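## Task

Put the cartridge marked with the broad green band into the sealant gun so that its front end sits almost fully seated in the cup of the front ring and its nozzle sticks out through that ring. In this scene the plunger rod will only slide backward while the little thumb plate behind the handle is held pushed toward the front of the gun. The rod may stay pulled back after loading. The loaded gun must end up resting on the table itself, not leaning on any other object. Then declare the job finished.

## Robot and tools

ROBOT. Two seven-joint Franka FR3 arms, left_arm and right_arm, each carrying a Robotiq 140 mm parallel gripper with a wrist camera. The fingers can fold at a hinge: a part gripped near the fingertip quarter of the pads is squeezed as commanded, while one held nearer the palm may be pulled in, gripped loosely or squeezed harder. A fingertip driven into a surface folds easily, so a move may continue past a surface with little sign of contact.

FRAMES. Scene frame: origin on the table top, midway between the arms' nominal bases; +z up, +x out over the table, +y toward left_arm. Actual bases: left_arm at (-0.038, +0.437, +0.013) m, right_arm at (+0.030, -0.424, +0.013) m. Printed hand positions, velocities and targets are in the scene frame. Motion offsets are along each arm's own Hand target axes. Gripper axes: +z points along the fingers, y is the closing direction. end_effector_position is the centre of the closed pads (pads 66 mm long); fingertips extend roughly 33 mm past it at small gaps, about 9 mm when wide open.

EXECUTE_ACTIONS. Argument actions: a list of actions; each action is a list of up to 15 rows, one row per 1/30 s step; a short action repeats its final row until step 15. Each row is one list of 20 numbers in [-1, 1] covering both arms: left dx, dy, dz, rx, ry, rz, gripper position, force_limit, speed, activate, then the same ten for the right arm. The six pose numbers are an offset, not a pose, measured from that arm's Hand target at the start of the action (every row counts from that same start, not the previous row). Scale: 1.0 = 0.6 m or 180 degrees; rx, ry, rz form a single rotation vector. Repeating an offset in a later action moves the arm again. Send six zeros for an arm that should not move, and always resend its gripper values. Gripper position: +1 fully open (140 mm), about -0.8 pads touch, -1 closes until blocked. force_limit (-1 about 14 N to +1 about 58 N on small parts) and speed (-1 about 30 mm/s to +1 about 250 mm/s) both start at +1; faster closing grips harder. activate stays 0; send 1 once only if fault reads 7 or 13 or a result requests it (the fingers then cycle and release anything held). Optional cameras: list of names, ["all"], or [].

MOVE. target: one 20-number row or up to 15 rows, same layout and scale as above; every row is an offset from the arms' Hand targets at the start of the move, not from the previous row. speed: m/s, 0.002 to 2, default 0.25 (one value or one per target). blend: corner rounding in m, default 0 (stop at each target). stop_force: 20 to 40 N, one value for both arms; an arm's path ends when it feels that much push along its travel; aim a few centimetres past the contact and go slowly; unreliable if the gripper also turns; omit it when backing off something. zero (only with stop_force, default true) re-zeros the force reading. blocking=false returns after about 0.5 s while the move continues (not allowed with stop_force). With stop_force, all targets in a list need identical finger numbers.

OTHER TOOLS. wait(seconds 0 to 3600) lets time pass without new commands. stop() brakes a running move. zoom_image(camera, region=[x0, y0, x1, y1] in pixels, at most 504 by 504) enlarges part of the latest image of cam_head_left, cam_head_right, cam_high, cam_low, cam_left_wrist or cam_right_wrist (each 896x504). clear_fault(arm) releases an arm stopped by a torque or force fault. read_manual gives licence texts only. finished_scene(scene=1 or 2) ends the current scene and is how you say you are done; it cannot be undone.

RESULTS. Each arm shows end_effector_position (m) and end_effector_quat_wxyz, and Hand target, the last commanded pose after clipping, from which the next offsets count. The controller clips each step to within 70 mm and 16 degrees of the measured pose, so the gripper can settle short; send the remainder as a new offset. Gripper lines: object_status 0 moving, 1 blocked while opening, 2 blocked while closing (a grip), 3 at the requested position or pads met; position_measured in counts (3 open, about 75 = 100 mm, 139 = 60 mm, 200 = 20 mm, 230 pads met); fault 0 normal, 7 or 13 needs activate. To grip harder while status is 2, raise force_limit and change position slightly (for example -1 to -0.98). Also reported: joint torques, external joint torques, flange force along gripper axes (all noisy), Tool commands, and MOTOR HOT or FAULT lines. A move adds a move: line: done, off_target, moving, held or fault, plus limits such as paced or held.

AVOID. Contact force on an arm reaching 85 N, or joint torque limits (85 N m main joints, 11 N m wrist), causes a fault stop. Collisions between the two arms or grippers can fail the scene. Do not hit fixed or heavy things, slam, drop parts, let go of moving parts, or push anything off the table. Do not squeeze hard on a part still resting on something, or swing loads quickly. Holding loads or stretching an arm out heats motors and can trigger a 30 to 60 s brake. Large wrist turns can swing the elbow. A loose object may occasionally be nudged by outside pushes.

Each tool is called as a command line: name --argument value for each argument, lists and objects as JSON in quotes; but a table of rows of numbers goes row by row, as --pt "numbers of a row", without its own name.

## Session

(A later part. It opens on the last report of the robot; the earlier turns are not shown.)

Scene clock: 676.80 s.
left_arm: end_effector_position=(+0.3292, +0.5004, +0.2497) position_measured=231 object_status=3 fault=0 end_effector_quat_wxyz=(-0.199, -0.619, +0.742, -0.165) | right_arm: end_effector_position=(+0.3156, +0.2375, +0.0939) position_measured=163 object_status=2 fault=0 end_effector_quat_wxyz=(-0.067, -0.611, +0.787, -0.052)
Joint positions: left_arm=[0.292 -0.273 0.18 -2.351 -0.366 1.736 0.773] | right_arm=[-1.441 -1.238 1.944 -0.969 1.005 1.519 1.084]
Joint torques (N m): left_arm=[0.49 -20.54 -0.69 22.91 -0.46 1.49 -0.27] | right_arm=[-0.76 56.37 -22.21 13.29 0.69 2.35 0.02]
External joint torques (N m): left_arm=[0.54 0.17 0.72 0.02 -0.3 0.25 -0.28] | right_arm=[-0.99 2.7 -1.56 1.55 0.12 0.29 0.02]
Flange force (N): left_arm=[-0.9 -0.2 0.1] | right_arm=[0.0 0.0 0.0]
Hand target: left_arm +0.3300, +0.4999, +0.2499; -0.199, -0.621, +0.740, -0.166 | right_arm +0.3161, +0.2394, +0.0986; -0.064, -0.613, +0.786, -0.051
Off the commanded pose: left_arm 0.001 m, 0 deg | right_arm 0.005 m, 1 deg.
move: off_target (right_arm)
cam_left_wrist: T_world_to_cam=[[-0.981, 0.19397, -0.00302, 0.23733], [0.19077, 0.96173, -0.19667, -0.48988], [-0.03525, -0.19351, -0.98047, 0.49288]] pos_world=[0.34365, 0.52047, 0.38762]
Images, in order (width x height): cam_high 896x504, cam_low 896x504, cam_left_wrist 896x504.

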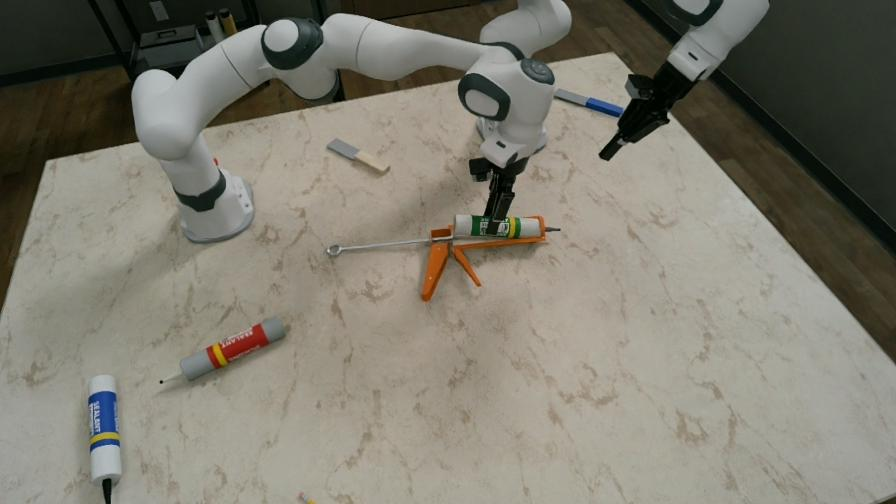

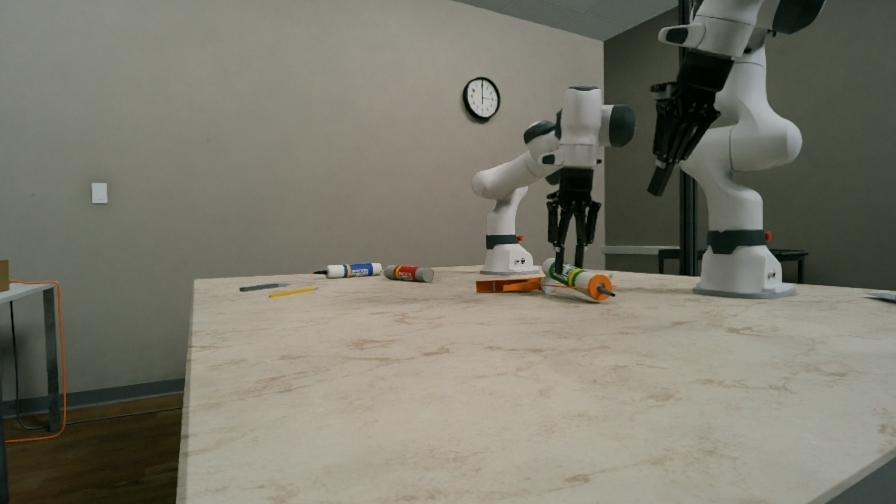

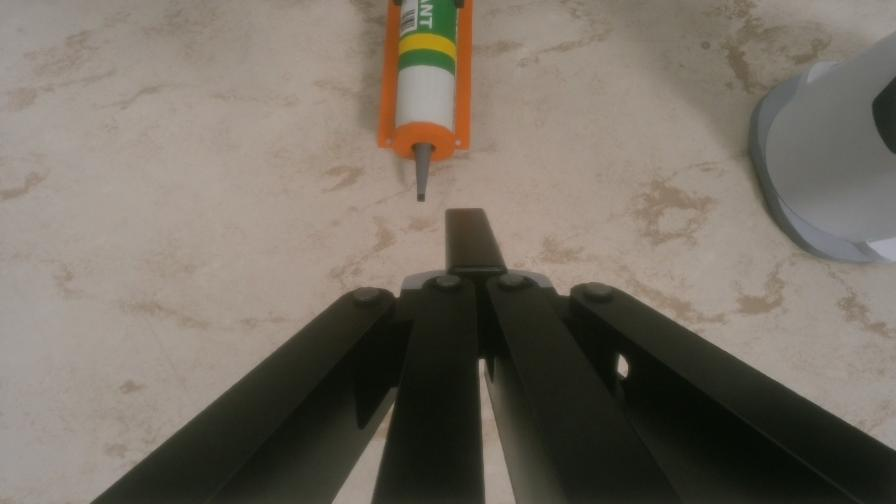

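move --target '[0,0,0,0,0,0,-1,-1,-1,0,-0.0044,0,-0.0007,0,0,0,-0.98,0,-1,0]' --speed 0.02 --cameras '["cam_low","cam_high","cam_left_wrist"]'

zoom_image --camera "cam_low" --region '[520, 240, 630, 310]'

zoom_image --camera "cam_high" --region '[420, 190, 570, 270]'

zoom_image --camera "cam_left_wrist" --region '[370, 60, 490, 200]'

Scene clock: 691.73 s.
left_arm: end_effector_position=(+0.3292, +0.5004, +0.2497) position_measured=231 object_status=3 fault=0 end_effector_quat_wxyz=(-0.199, -0.619, +0.742, -0.165) | right_arm: end_effector_position=(+0.3170, +0.2413, +0.0970) position_measured=163 object_status=2 fault=0 end_effector_quat_wxyz=(-0.065, -0.615, +0.784, -0.052)
Joint positions: left_arm=[0.292 -0.273 0.18 -2.351 -0.366 1.736 0.773] | right_arm=[-1.455 -1.24 1.946 -0.942 1.005 1.515 1.084]
Joint torques (N m): left_arm=[0.47 -20.51 -0.64 22.89 -0.48 1.49 -0.25] | right_arm=[-1.07 56.05 -21.3 13.57 0.69 2.04 0.35]
External joint torques (N m): left_arm=[0.51 0.26 0.75 -0.04 -0.32 0.25 -0.27] | right_arm=[-0.93 2.03 -0.97 2 0.14 -0.04 0.35]
Flange force (N): left_arm=[-1.1 -0.3 0.2] | right_arm=[0.0 0.0 0.0]
Hand target: left_arm +0.3300, +0.4999, +0.2499; -0.199, -0.621, +0.740, -0.166 | right_arm +0.3168, +0.2420, +0.0986; -0.064, -0.613, +0.786, -0.051
Off the commanded pose: left_arm 0.001 m, 0 deg | right_arm 0.002 m, 0 deg.
move: done
cam_left_wrist: T_world_to_cam=[[-0.981, 0.19397, -0.00302, 0.23733], [0.19077, 0.96173, -0.19667, -0.48988], [-0.03525, -0.19351, -0.98047, 0.49288]] pos_world=[0.34365, 0.52047, 0.38762]
Images, in order (width x height): cam_high 896x504, cam_low 896x504, cam_left_wrist 896x504.

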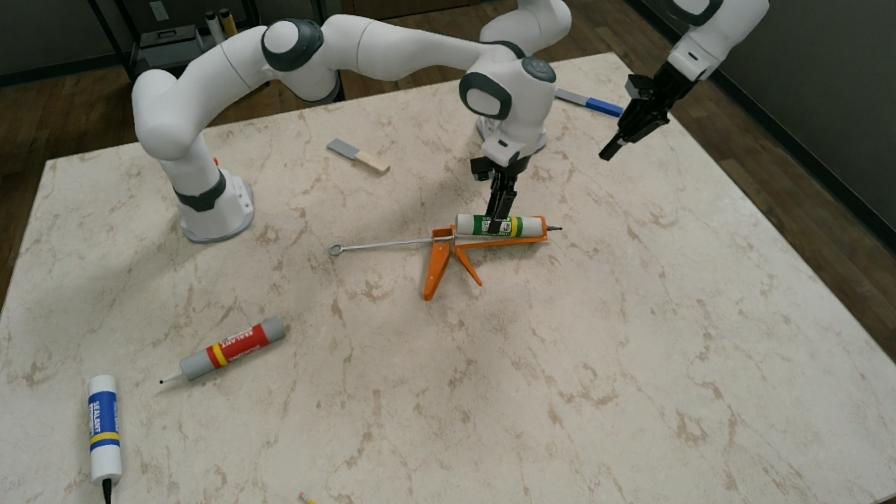

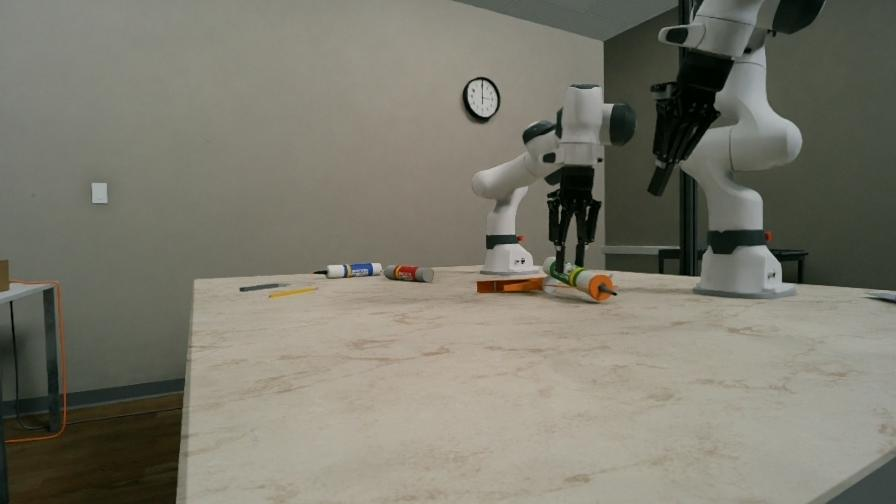

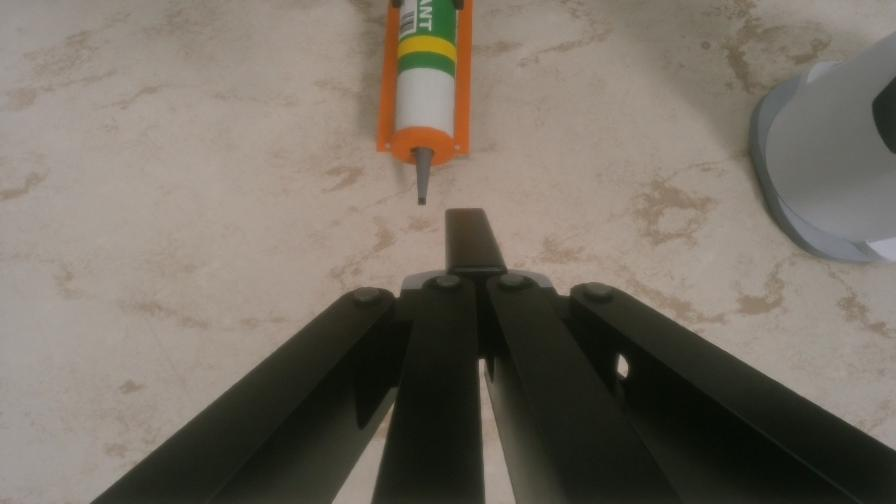

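Scaled by 4.582 from the camera's image (finer frame: 1280x720).

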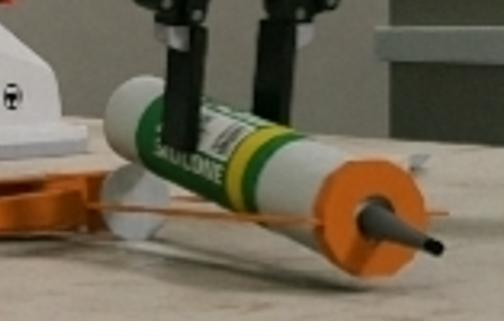

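Scaled by 3.360 from the camera's image (finer frame: 1280x720).

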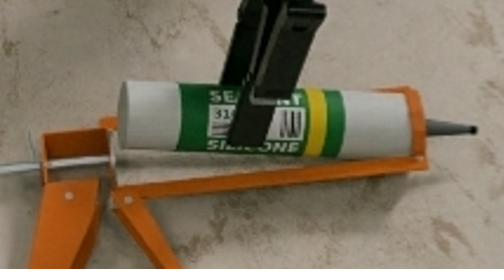

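Scaled by 3.600 from the camera's image (finer frame: 1280x720).

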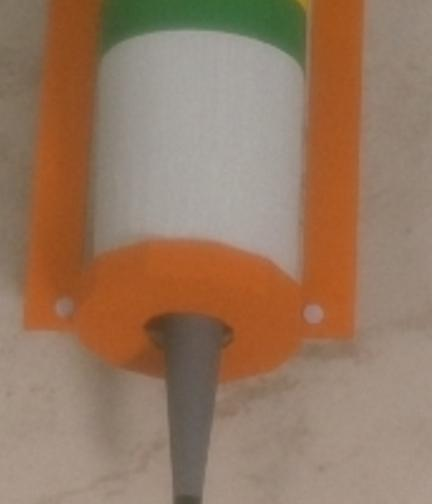

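execute_actions --actions '[]'

zoom_image --camera "cam_right_wrist" --region '[390, 424, 540, 504]'

zoom_image --camera "cam_low" --region '[585, 260, 625, 305]'

zoom_image --camera "cam_low" --region '[535, 245, 585, 300]'

Scene clock: 697.23 s.
left_arm: end_effector_position=(+0.3292, +0.5004, +0.2497) position_measured=231 object_status=3 fault=0 end_effector_quat_wxyz=(-0.199, -0.619, +0.742, -0.165) | right_arm: end_effector_position=(+0.3170, +0.2413, +0.0970) position_measured=163 object_status=2 fault=0 end_effector_quat_wxyz=(-0.065, -0.615, +0.784, -0.052)
Joint positions: left_arm=[0.292 -0.273 0.18 -2.351 -0.366 1.736 0.773] | right_arm=[-1.455 -1.24 1.946 -0.942 1.005 1.515 1.084]
Joint velocities: within noise
Joint torques (N m): left_arm=[0.49 -20.61 -0.61 22.89 -0.46 1.49 -0.25] | right_arm=[-1.18 55.98 -21.36 13.49 0.69 2.05 0.41]
External joint torques (N m): left_arm=[0.54 0.15 0.8 0.02 -0.3 0.26 -0.27] | right_arm=[-1.03 2.02 -1.08 1.95 0.14 -0.02 0.41]
Flange force (N): left_arm=[-1.0 -0.1 0.1] | right_arm=[0.0 0.0 0.0]
Hand target: left_arm +0.3300, +0.4999, +0.2499; -0.199, -0.621, +0.740, -0.166 | right_arm +0.3168, +0.2420, +0.0986; -0.064, -0.613, +0.786, -0.051
Tool commands: left_gripper/position=-1.0 left_gripper/force_limit=-1.0 left_gripper/speed=-1.0 left_gripper/activate=+0.0 right_gripper/position=-0.98 right_gripper/force_limit=+0.0 right_gripper/speed=-1.0 right_gripper/activate=+0.0
Off the commanded pose: left_arm 0.001 m, 0 deg | right_arm 0.002 m, 0 deg.
camera_calibration:
cam_left_wrist: T_world_to_cam=[[-0.981, 0.19397, -0.00302, 0.23733], [0.19077, 0.96173, -0.19667, -0.48988], [-0.03525, -0.19351, -0.98047, 0.49288]] pos_world=[0.34365, 0.52047, 0.38762]
cam_right_wrist: T_world_to_cam=[[-0.97075, 0.24005, 0.00494, 0.26019], [0.23724, 0.9558, 0.17366, -0.31927], [0.03696, 0.16975, -0.98479, 0.18624]] pos_world=[0.32144, 0.21109, 0.23757]

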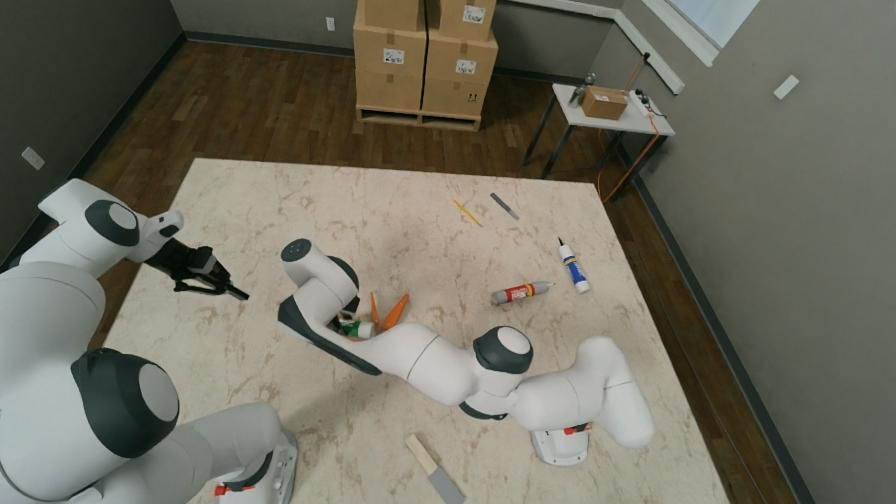

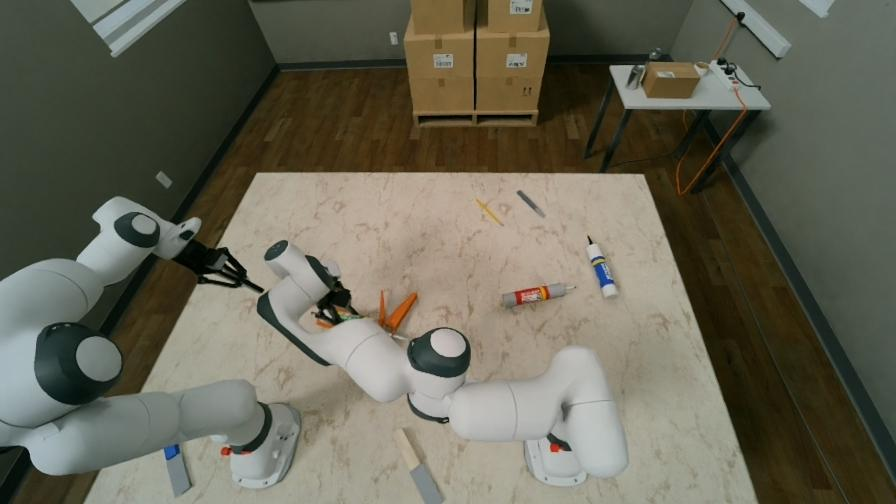

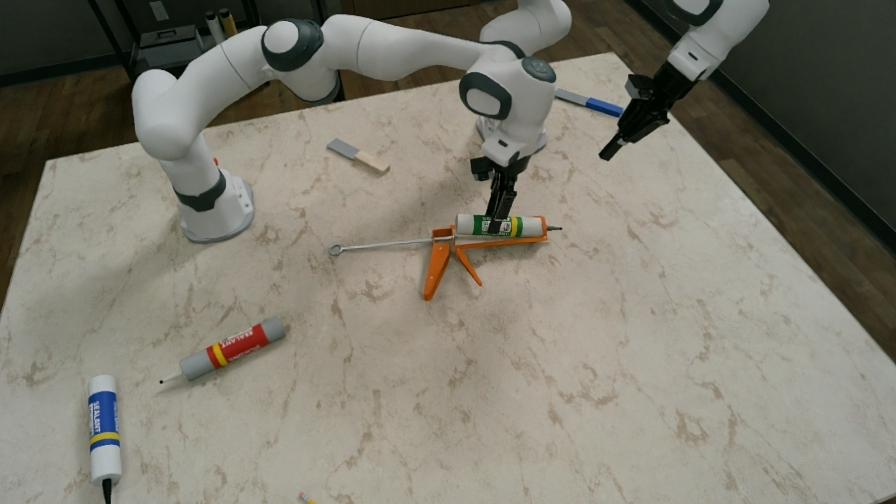

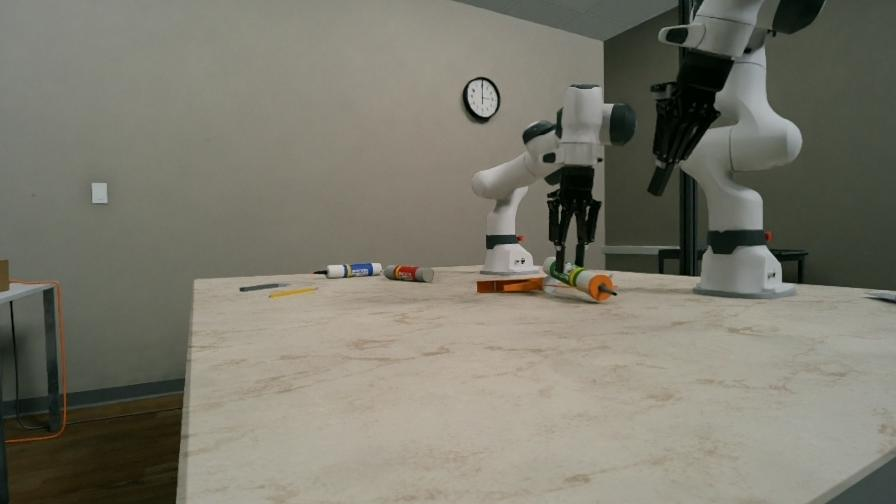

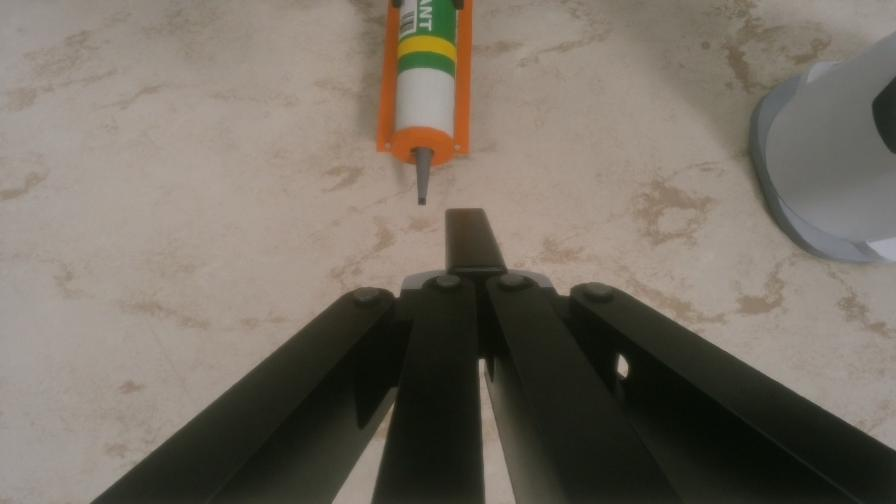

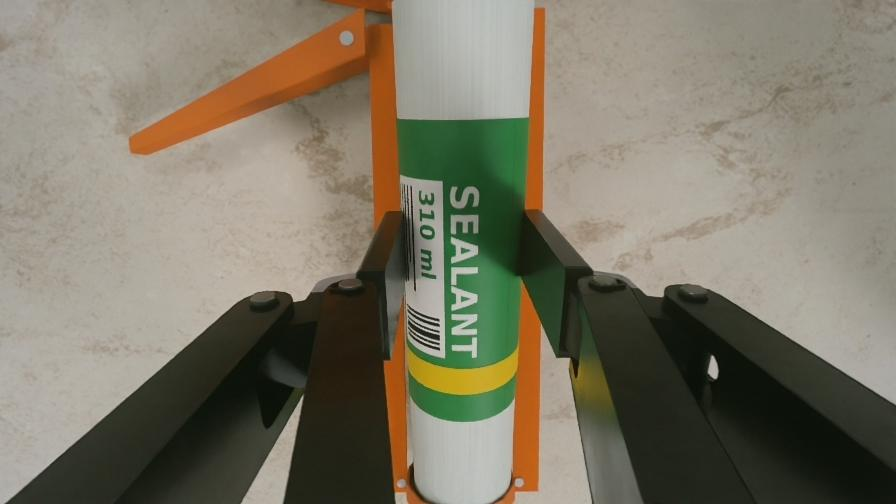

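Scaled by 3.360 from the camera's image (finer frame: 1280x720).

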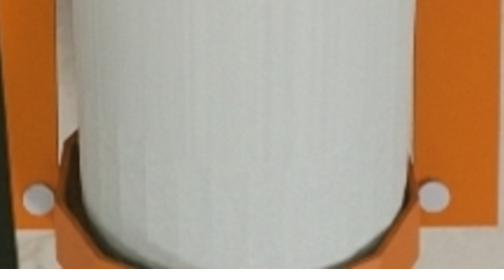

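Scaled by 11.200 from the camera's image (finer frame: 1280x720).

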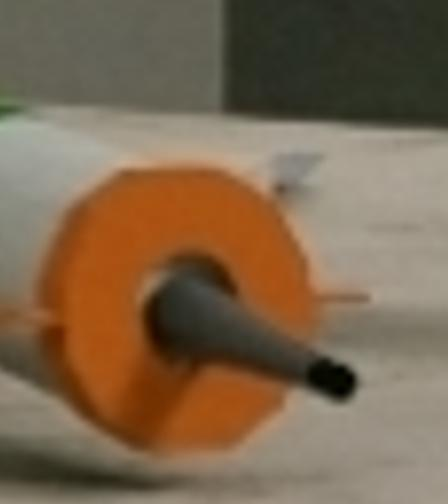

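Scaled by 9.164 from the camera's image (finer frame: 1280x720).

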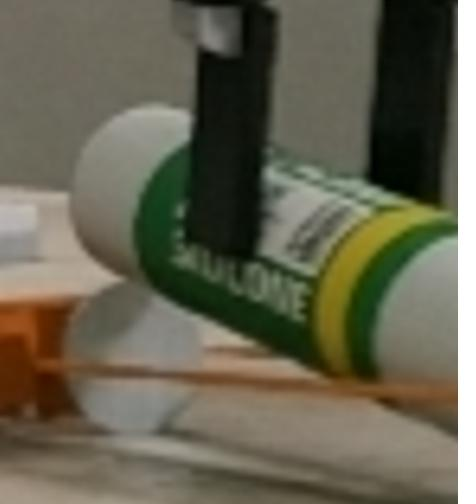

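move --target '[0,0,0,0,0,0,-1,-1,-1,0,-0.0013,0,0.0142,0,-0.0189,0,-0.98,0,-1,0]' --speed 0.015 --cameras '["cam_low","cam_high","cam_left_wrist"]'

zoom_image --camera "cam_low" --region '[520, 240, 630, 310]'

zoom_image --camera "cam_high" --region '[420, 190, 570, 270]'

zoom_image --camera "cam_left_wrist" --region '[370, 60, 490, 200]'

Scene clock: 707.57 s.
left_arm: end_effector_position=(+0.3292, +0.5004, +0.2497) position_measured=230 object_status=3 fault=0 end_effector_quat_wxyz=(-0.199, -0.619, +0.742, -0.165) | right_arm: end_effector_position=(+0.3158, +0.2382, +0.0858) position_measured=163 object_status=2 fault=0 end_effector_quat_wxyz=(-0.046, -0.611, +0.789, -0.036)
Joint positions: left_arm=[0.292 -0.273 0.18 -2.351 -0.366 1.736 0.773] | right_arm=[-1.358 -1.206 1.94 -1.127 1.019 1.623 1.034]
Joint velocities: left_arm=[within noise] | right_arm=[0 -0.001 0.001 0 0 0.005 -0.006]
Joint torques (N m): left_arm=[0.47 -20.59 -0.68 22.9 -0.46 1.49 -0.26] | right_arm=[-0.6 53.78 -24.63 12.71 0.84 2.56 0]
External joint torques (N m): left_arm=[0.59 0.16 0.8 0.02 -0.3 0.26 -0.28] | right_arm=[-0.58 2.48 -1.58 0.59 0.22 0.34 0]
Flange force (N): left_arm=[-1.0 -0.1 0.0] | right_arm=[0.4 -0.8 -3.6]
Hand target: left_arm +0.3300, +0.4999, +0.2499; -0.199, -0.621, +0.740, -0.166 | right_arm +0.3167, +0.2414, +0.0900; -0.041, -0.614, +0.787, -0.033
Off the commanded pose: left_arm 0.001 m, 0 deg | right_arm 0.005 m, 1 deg.
move: off_target (right_arm)
cam_left_wrist: T_world_to_cam=[[-0.981, 0.19397, -0.00302, 0.23733], [0.19077, 0.96173, -0.19667, -0.48988], [-0.03525, -0.19351, -0.98047, 0.49288]] pos_world=[0.34365, 0.52047, 0.38762]
Images, in order (width x height): cam_high 896x504, cam_low 896x504, cam_left_wrist 896x504.

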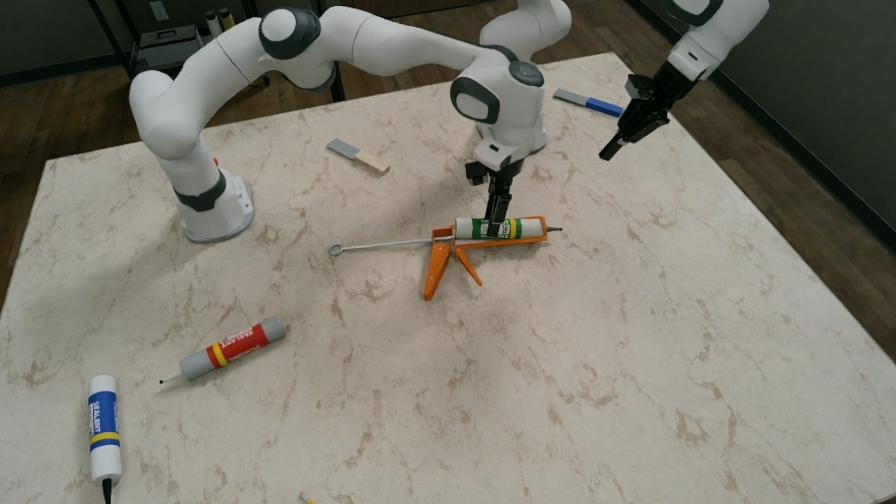

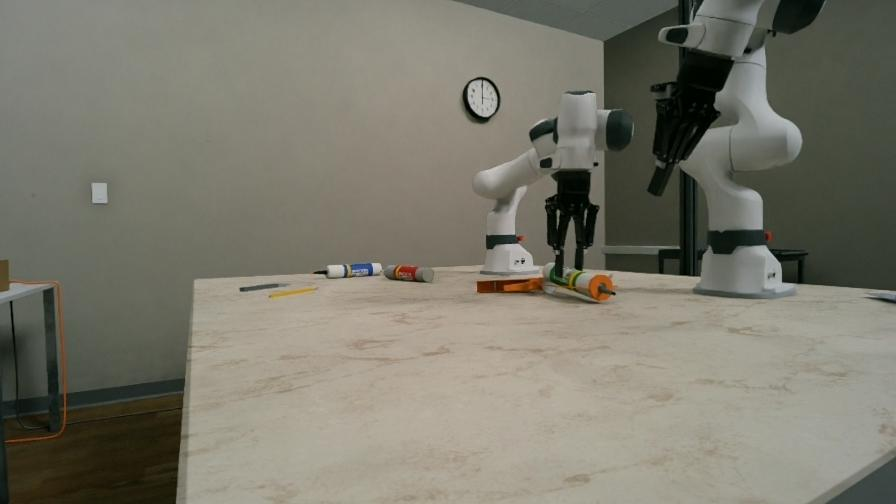

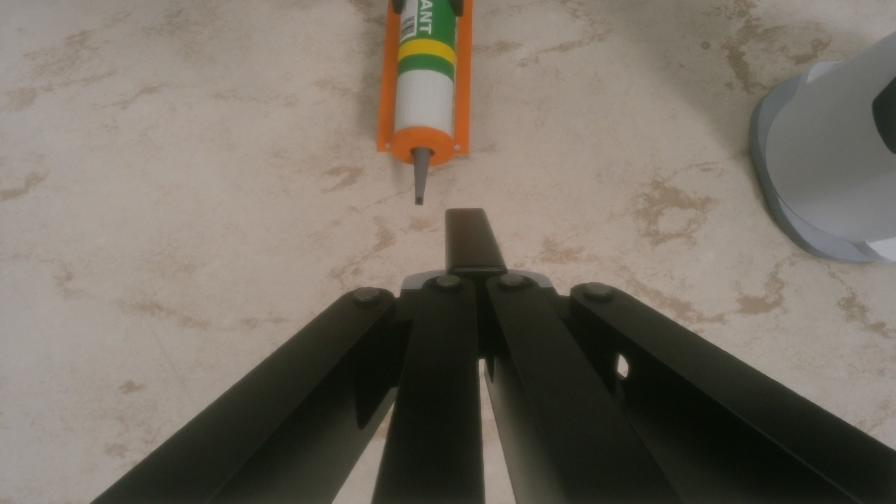

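Scaled by 4.582 from the camera's image (finer frame: 1280x720).

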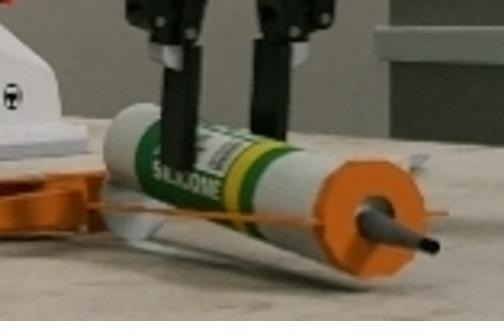

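Scaled by 3.360 from the camera's image (finer frame: 1280x720).

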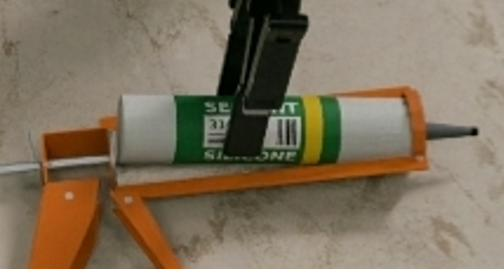

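Scaled by 3.600 from the camera's image (finer frame: 1280x720).

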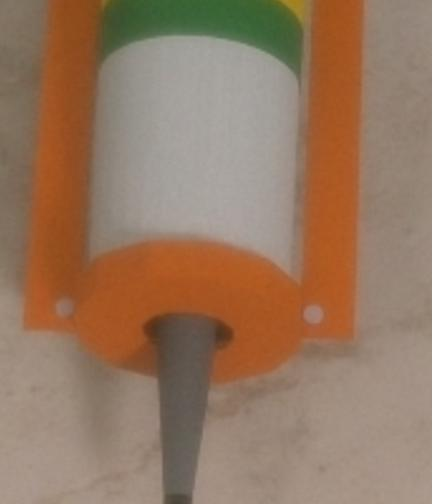

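move --target '[0,0,0,0,0,0,-1,-1,-1,0,0.0002,0,0.0107,0,-0.0205,0,-0.98,0,-1,0]' --speed 0.015 --cameras '["cam_low","cam_high","cam_left_wrist","cam_right_wrist"]'

zoom_image --camera "cam_low" --region '[520, 240, 630, 310]'

zoom_image --camera "cam_high" --region '[420, 190, 570, 270]'

zoom_image --camera "cam_left_wrist" --region '[370, 60, 490, 200]'

Scene clock: 716.50 s.
left_arm: end_effector_position=(+0.3292, +0.5004, +0.2497) position_measured=230 object_status=3 fault=0 end_effector_quat_wxyz=(-0.199, -0.619, +0.742, -0.165) | right_arm: end_effector_position=(+0.3148, +0.2372, +0.0790) position_measured=163 object_status=2 fault=0 end_effector_quat_wxyz=(-0.021, -0.612, +0.790, -0.016)
Joint positions: left_arm=[0.292 -0.273 0.18 -2.351 -0.366 1.736 0.773] | right_arm=[-1.275 -1.171 1.936 -1.284 1.044 1.734 0.978]
Joint velocities: left_arm=[within noise] | right_arm=[-0.001 0 -0.001 -0.001 0 0.005 -0.004]
Joint torques (N m): left_arm=[0.42 -20.56 -0.69 22.9 -0.46 1.49 -0.25] | right_arm=[-0.75 50.79 -27.01 13.18 0.97 2.92 -0.11]
External joint torques (N m): left_arm=[0.51 0.23 0.76 -0.07 -0.3 0.24 -0.27] | right_arm=[-0.92 2.57 -2.38 0.62 0.28 0.56 -0.11]
Flange force (N): left_arm=[-1.0 -0.2 0.3] | right_arm=[0.8 -1.3 -4.1]
Hand target: left_arm +0.3300, +0.4999, +0.2499; -0.199, -0.621, +0.740, -0.166 | right_arm +0.3165, +0.2406, +0.0836; -0.016, -0.615, +0.788, -0.013
Off the commanded pose: left_arm 0.001 m, 0 deg | right_arm 0.006 m, 1 deg.
move: off_target (right_arm)
cam_left_wrist: T_world_to_cam=[[-0.981, 0.19397, -0.00302, 0.23733], [0.19077, 0.96173, -0.19667, -0.48988], [-0.03525, -0.19351, -0.98047, 0.49288]] pos_world=[0.34365, 0.52047, 0.38762]
cam_right_wrist: T_world_to_cam=[[-0.96835, 0.24948, 0.00717, 0.25599], [0.24125, 0.92827, 0.28303, -0.3151], [0.06396, 0.27581, -0.95908, 0.13368]] pos_world=[0.31536, 0.19176, 0.21556]
Images, in order (width x height): cam_high 896x504, cam_low 896x504, cam_left_wrist 896x504, cam_right_wrist 896x504.

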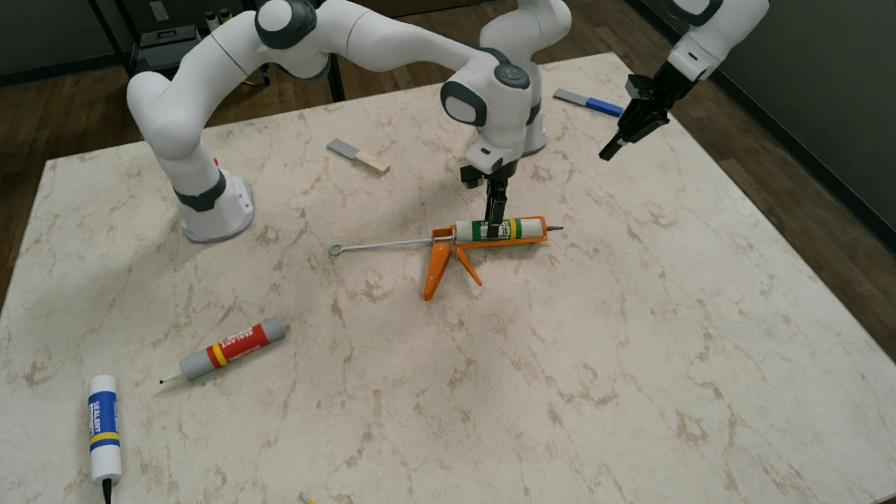

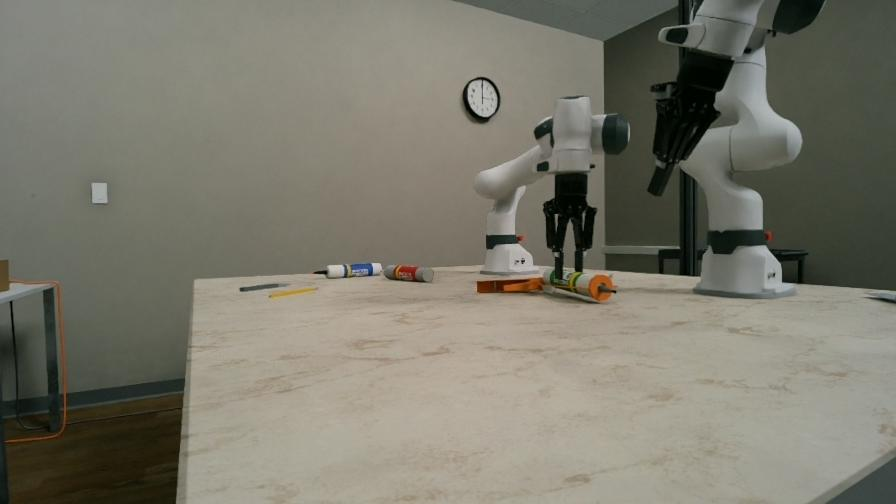

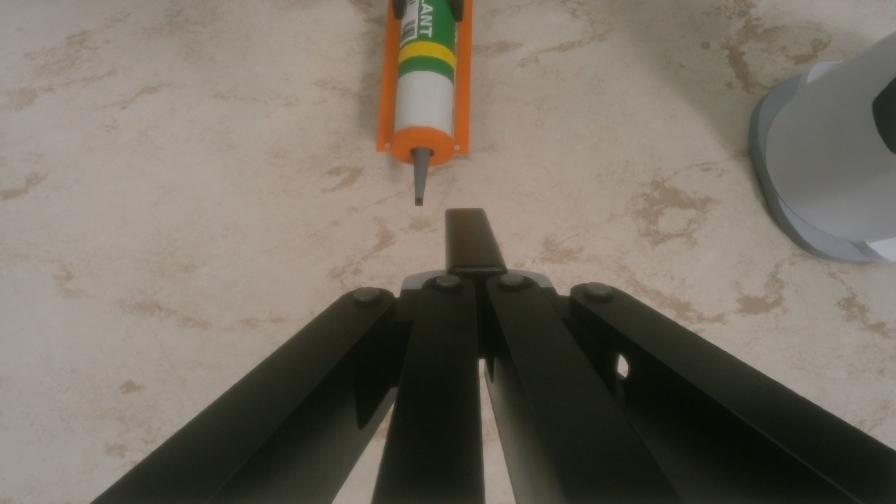

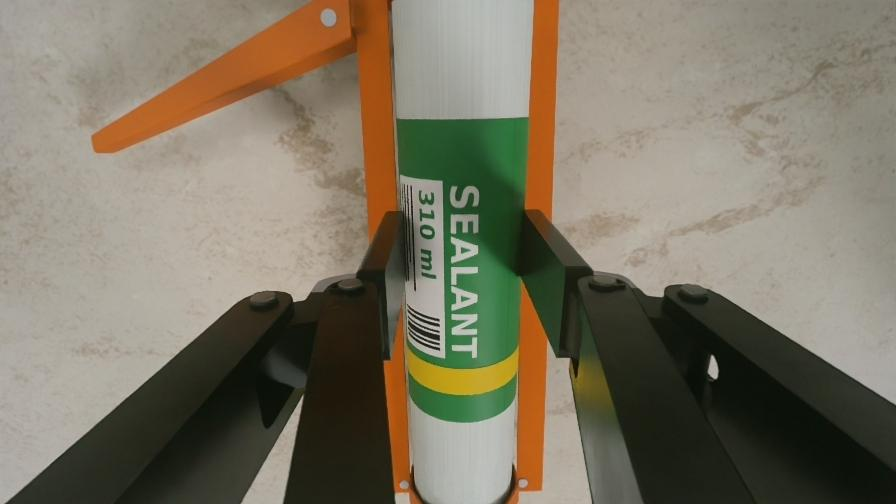

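Scaled by 4.582 from the camera's image (finer frame: 1280x720).

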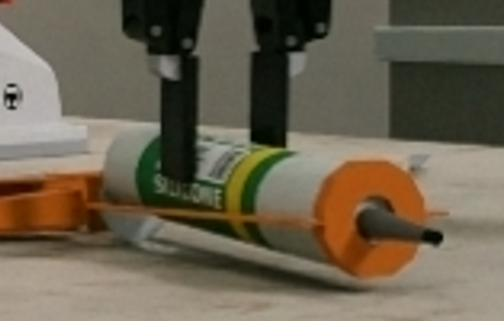

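Scaled by 3.360 from the camera's image (finer frame: 1280x720).

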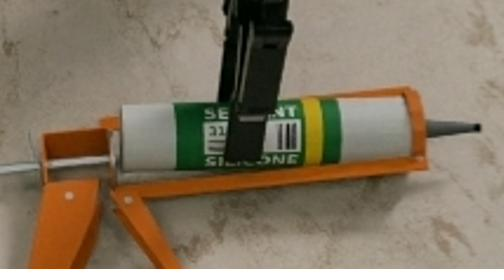

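Scaled by 3.600 from the camera's image (finer frame: 1280x720).

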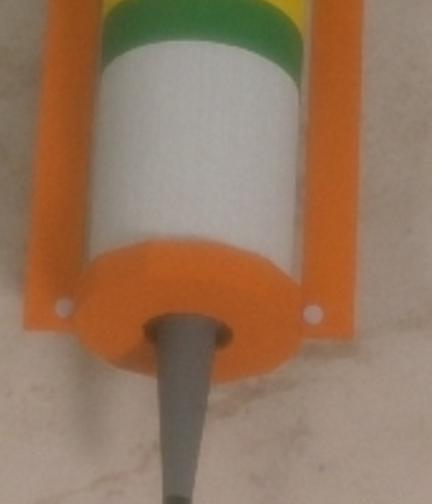

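move --target '[0,0,0,0,0,0,-1,-1,-1,0,0,0,0.007,0,-0.0106,0,-0.98,0,-1,0]' --speed 0.015 --cameras '["cam_low","cam_high","cam_left_wrist","cam_right_wrist"]'

zoom_image --camera "cam_low" --region '[520, 240, 630, 310]'

zoom_image --camera "cam_high" --region '[420, 190, 570, 270]'

zoom_image --camera "cam_left_wrist" --region '[370, 60, 490, 200]'

Scene clock: 722.57 s.
left_arm: end_effector_position=(+0.3292, +0.5004, +0.2497) position_measured=230 object_status=3 fault=0 end_effector_quat_wxyz=(-0.199, -0.619, +0.742, -0.165) | right_arm: end_effector_position=(+0.3147, +0.2372, +0.0749) position_measured=163 object_status=2 fault=0 end_effector_quat_wxyz=(-0.008, -0.613, +0.790, -0.006)
Joint positions: left_arm=[0.292 -0.273 0.18 -2.351 -0.366 1.736 0.773] | right_arm=[-1.24 -1.157 1.936 -1.352 1.063 1.789 0.951]
Joint velocities: left_arm=[within noise] | right_arm=[0.001 0 0 -0.002 -0.001 0.004 -0.007]
Joint torques (N m): left_arm=[0.47 -20.56 -0.63 22.95 -0.45 1.49 -0.28] | right_arm=[-0.71 49.41 -27.51 13.17 1.01 2.99 -0.02]
External joint torques (N m): left_arm=[0.46 0.11 0.7 0.12 -0.3 0.26 -0.3] | right_arm=[-0.52 2.35 -2.04 0.59 0.29 0.55 -0.02]
Flange force (N): left_arm=[-0.8 -0.4 -0.1] | right_arm=[1.4 -0.5 -3.7]
Hand target: left_arm +0.3300, +0.4999, +0.2499; -0.199, -0.621, +0.740, -0.166 | right_arm +0.3164, +0.2404, +0.0794; -0.002, -0.615, +0.788, -0.003
Off the commanded pose: left_arm 0.001 m, 0 deg | right_arm 0.006 m, 1 deg.
move: off_target (right_arm)
cam_left_wrist: T_world_to_cam=[[-0.981, 0.19397, -0.00302, 0.23733], [0.19077, 0.96173, -0.19667, -0.48988], [-0.03525, -0.19351, -0.98047, 0.49288]] pos_world=[0.34365, 0.52047, 0.38762]
cam_right_wrist: T_world_to_cam=[[-0.96843, 0.24916, 0.00745, 0.25602], [0.23875, 0.91855, 0.31506, -0.31315], [0.07165, 0.3069, -0.94904, 0.11927]] pos_world=[0.31416, 0.18725, 0.20995]
Images, in order (width x height): cam_high 896x504, cam_low 896x504, cam_left_wrist 896x504, cam_right_wrist 896x504.

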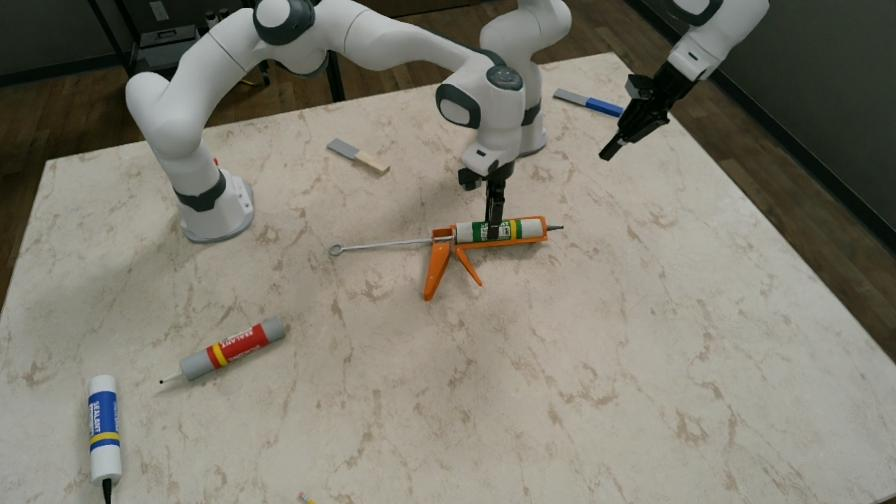

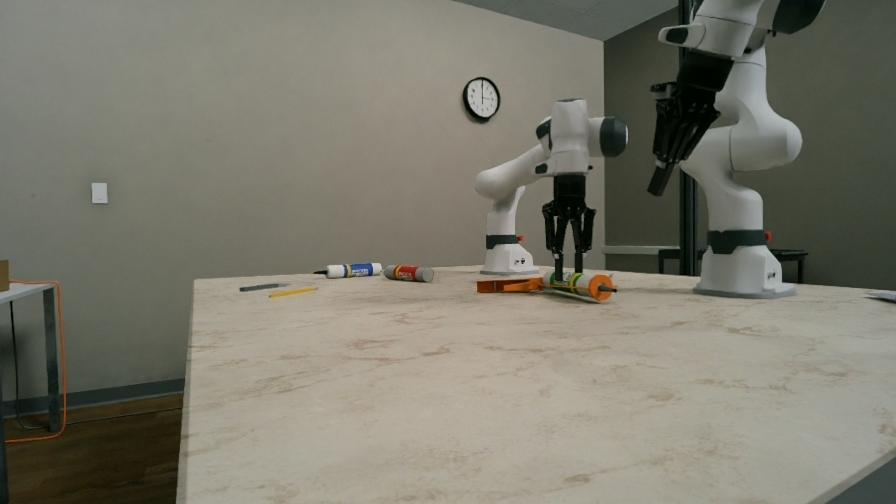

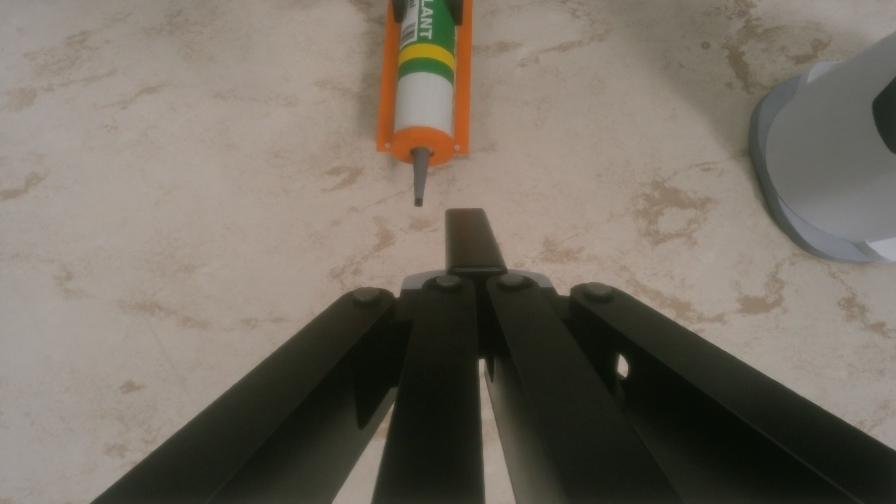

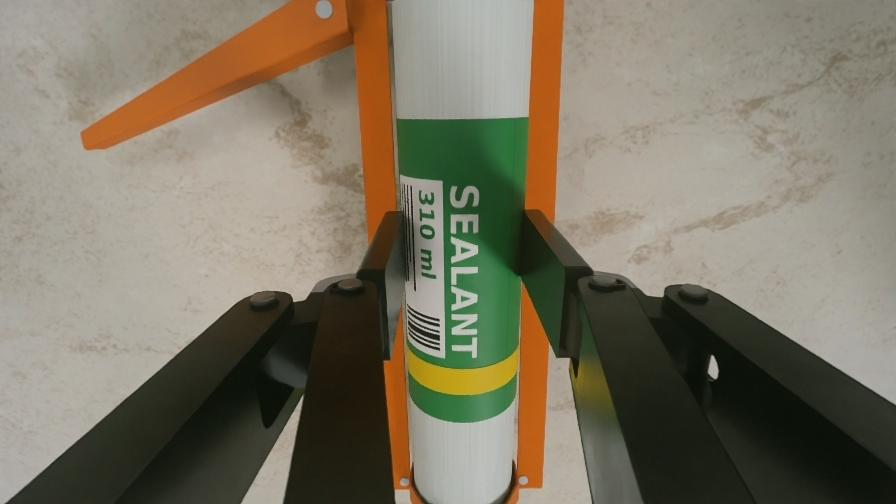

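Scaled by 4.582 from the camera's image (finer frame: 1280x720).

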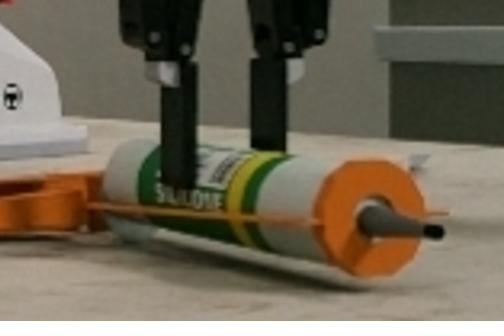

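Scaled by 3.360 from the camera's image (finer frame: 1280x720).

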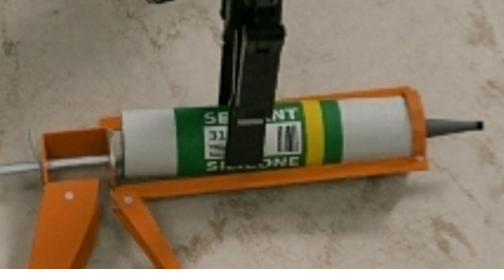

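Scaled by 3.600 from the camera's image (finer frame: 1280x720).

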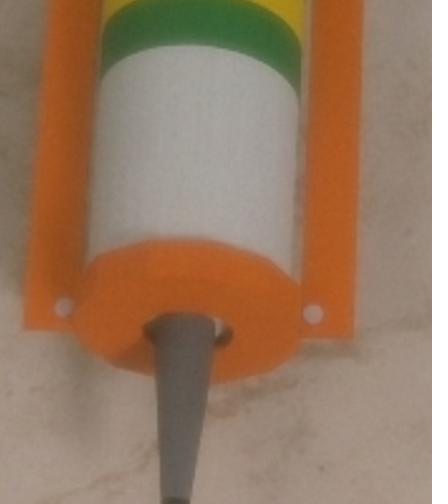

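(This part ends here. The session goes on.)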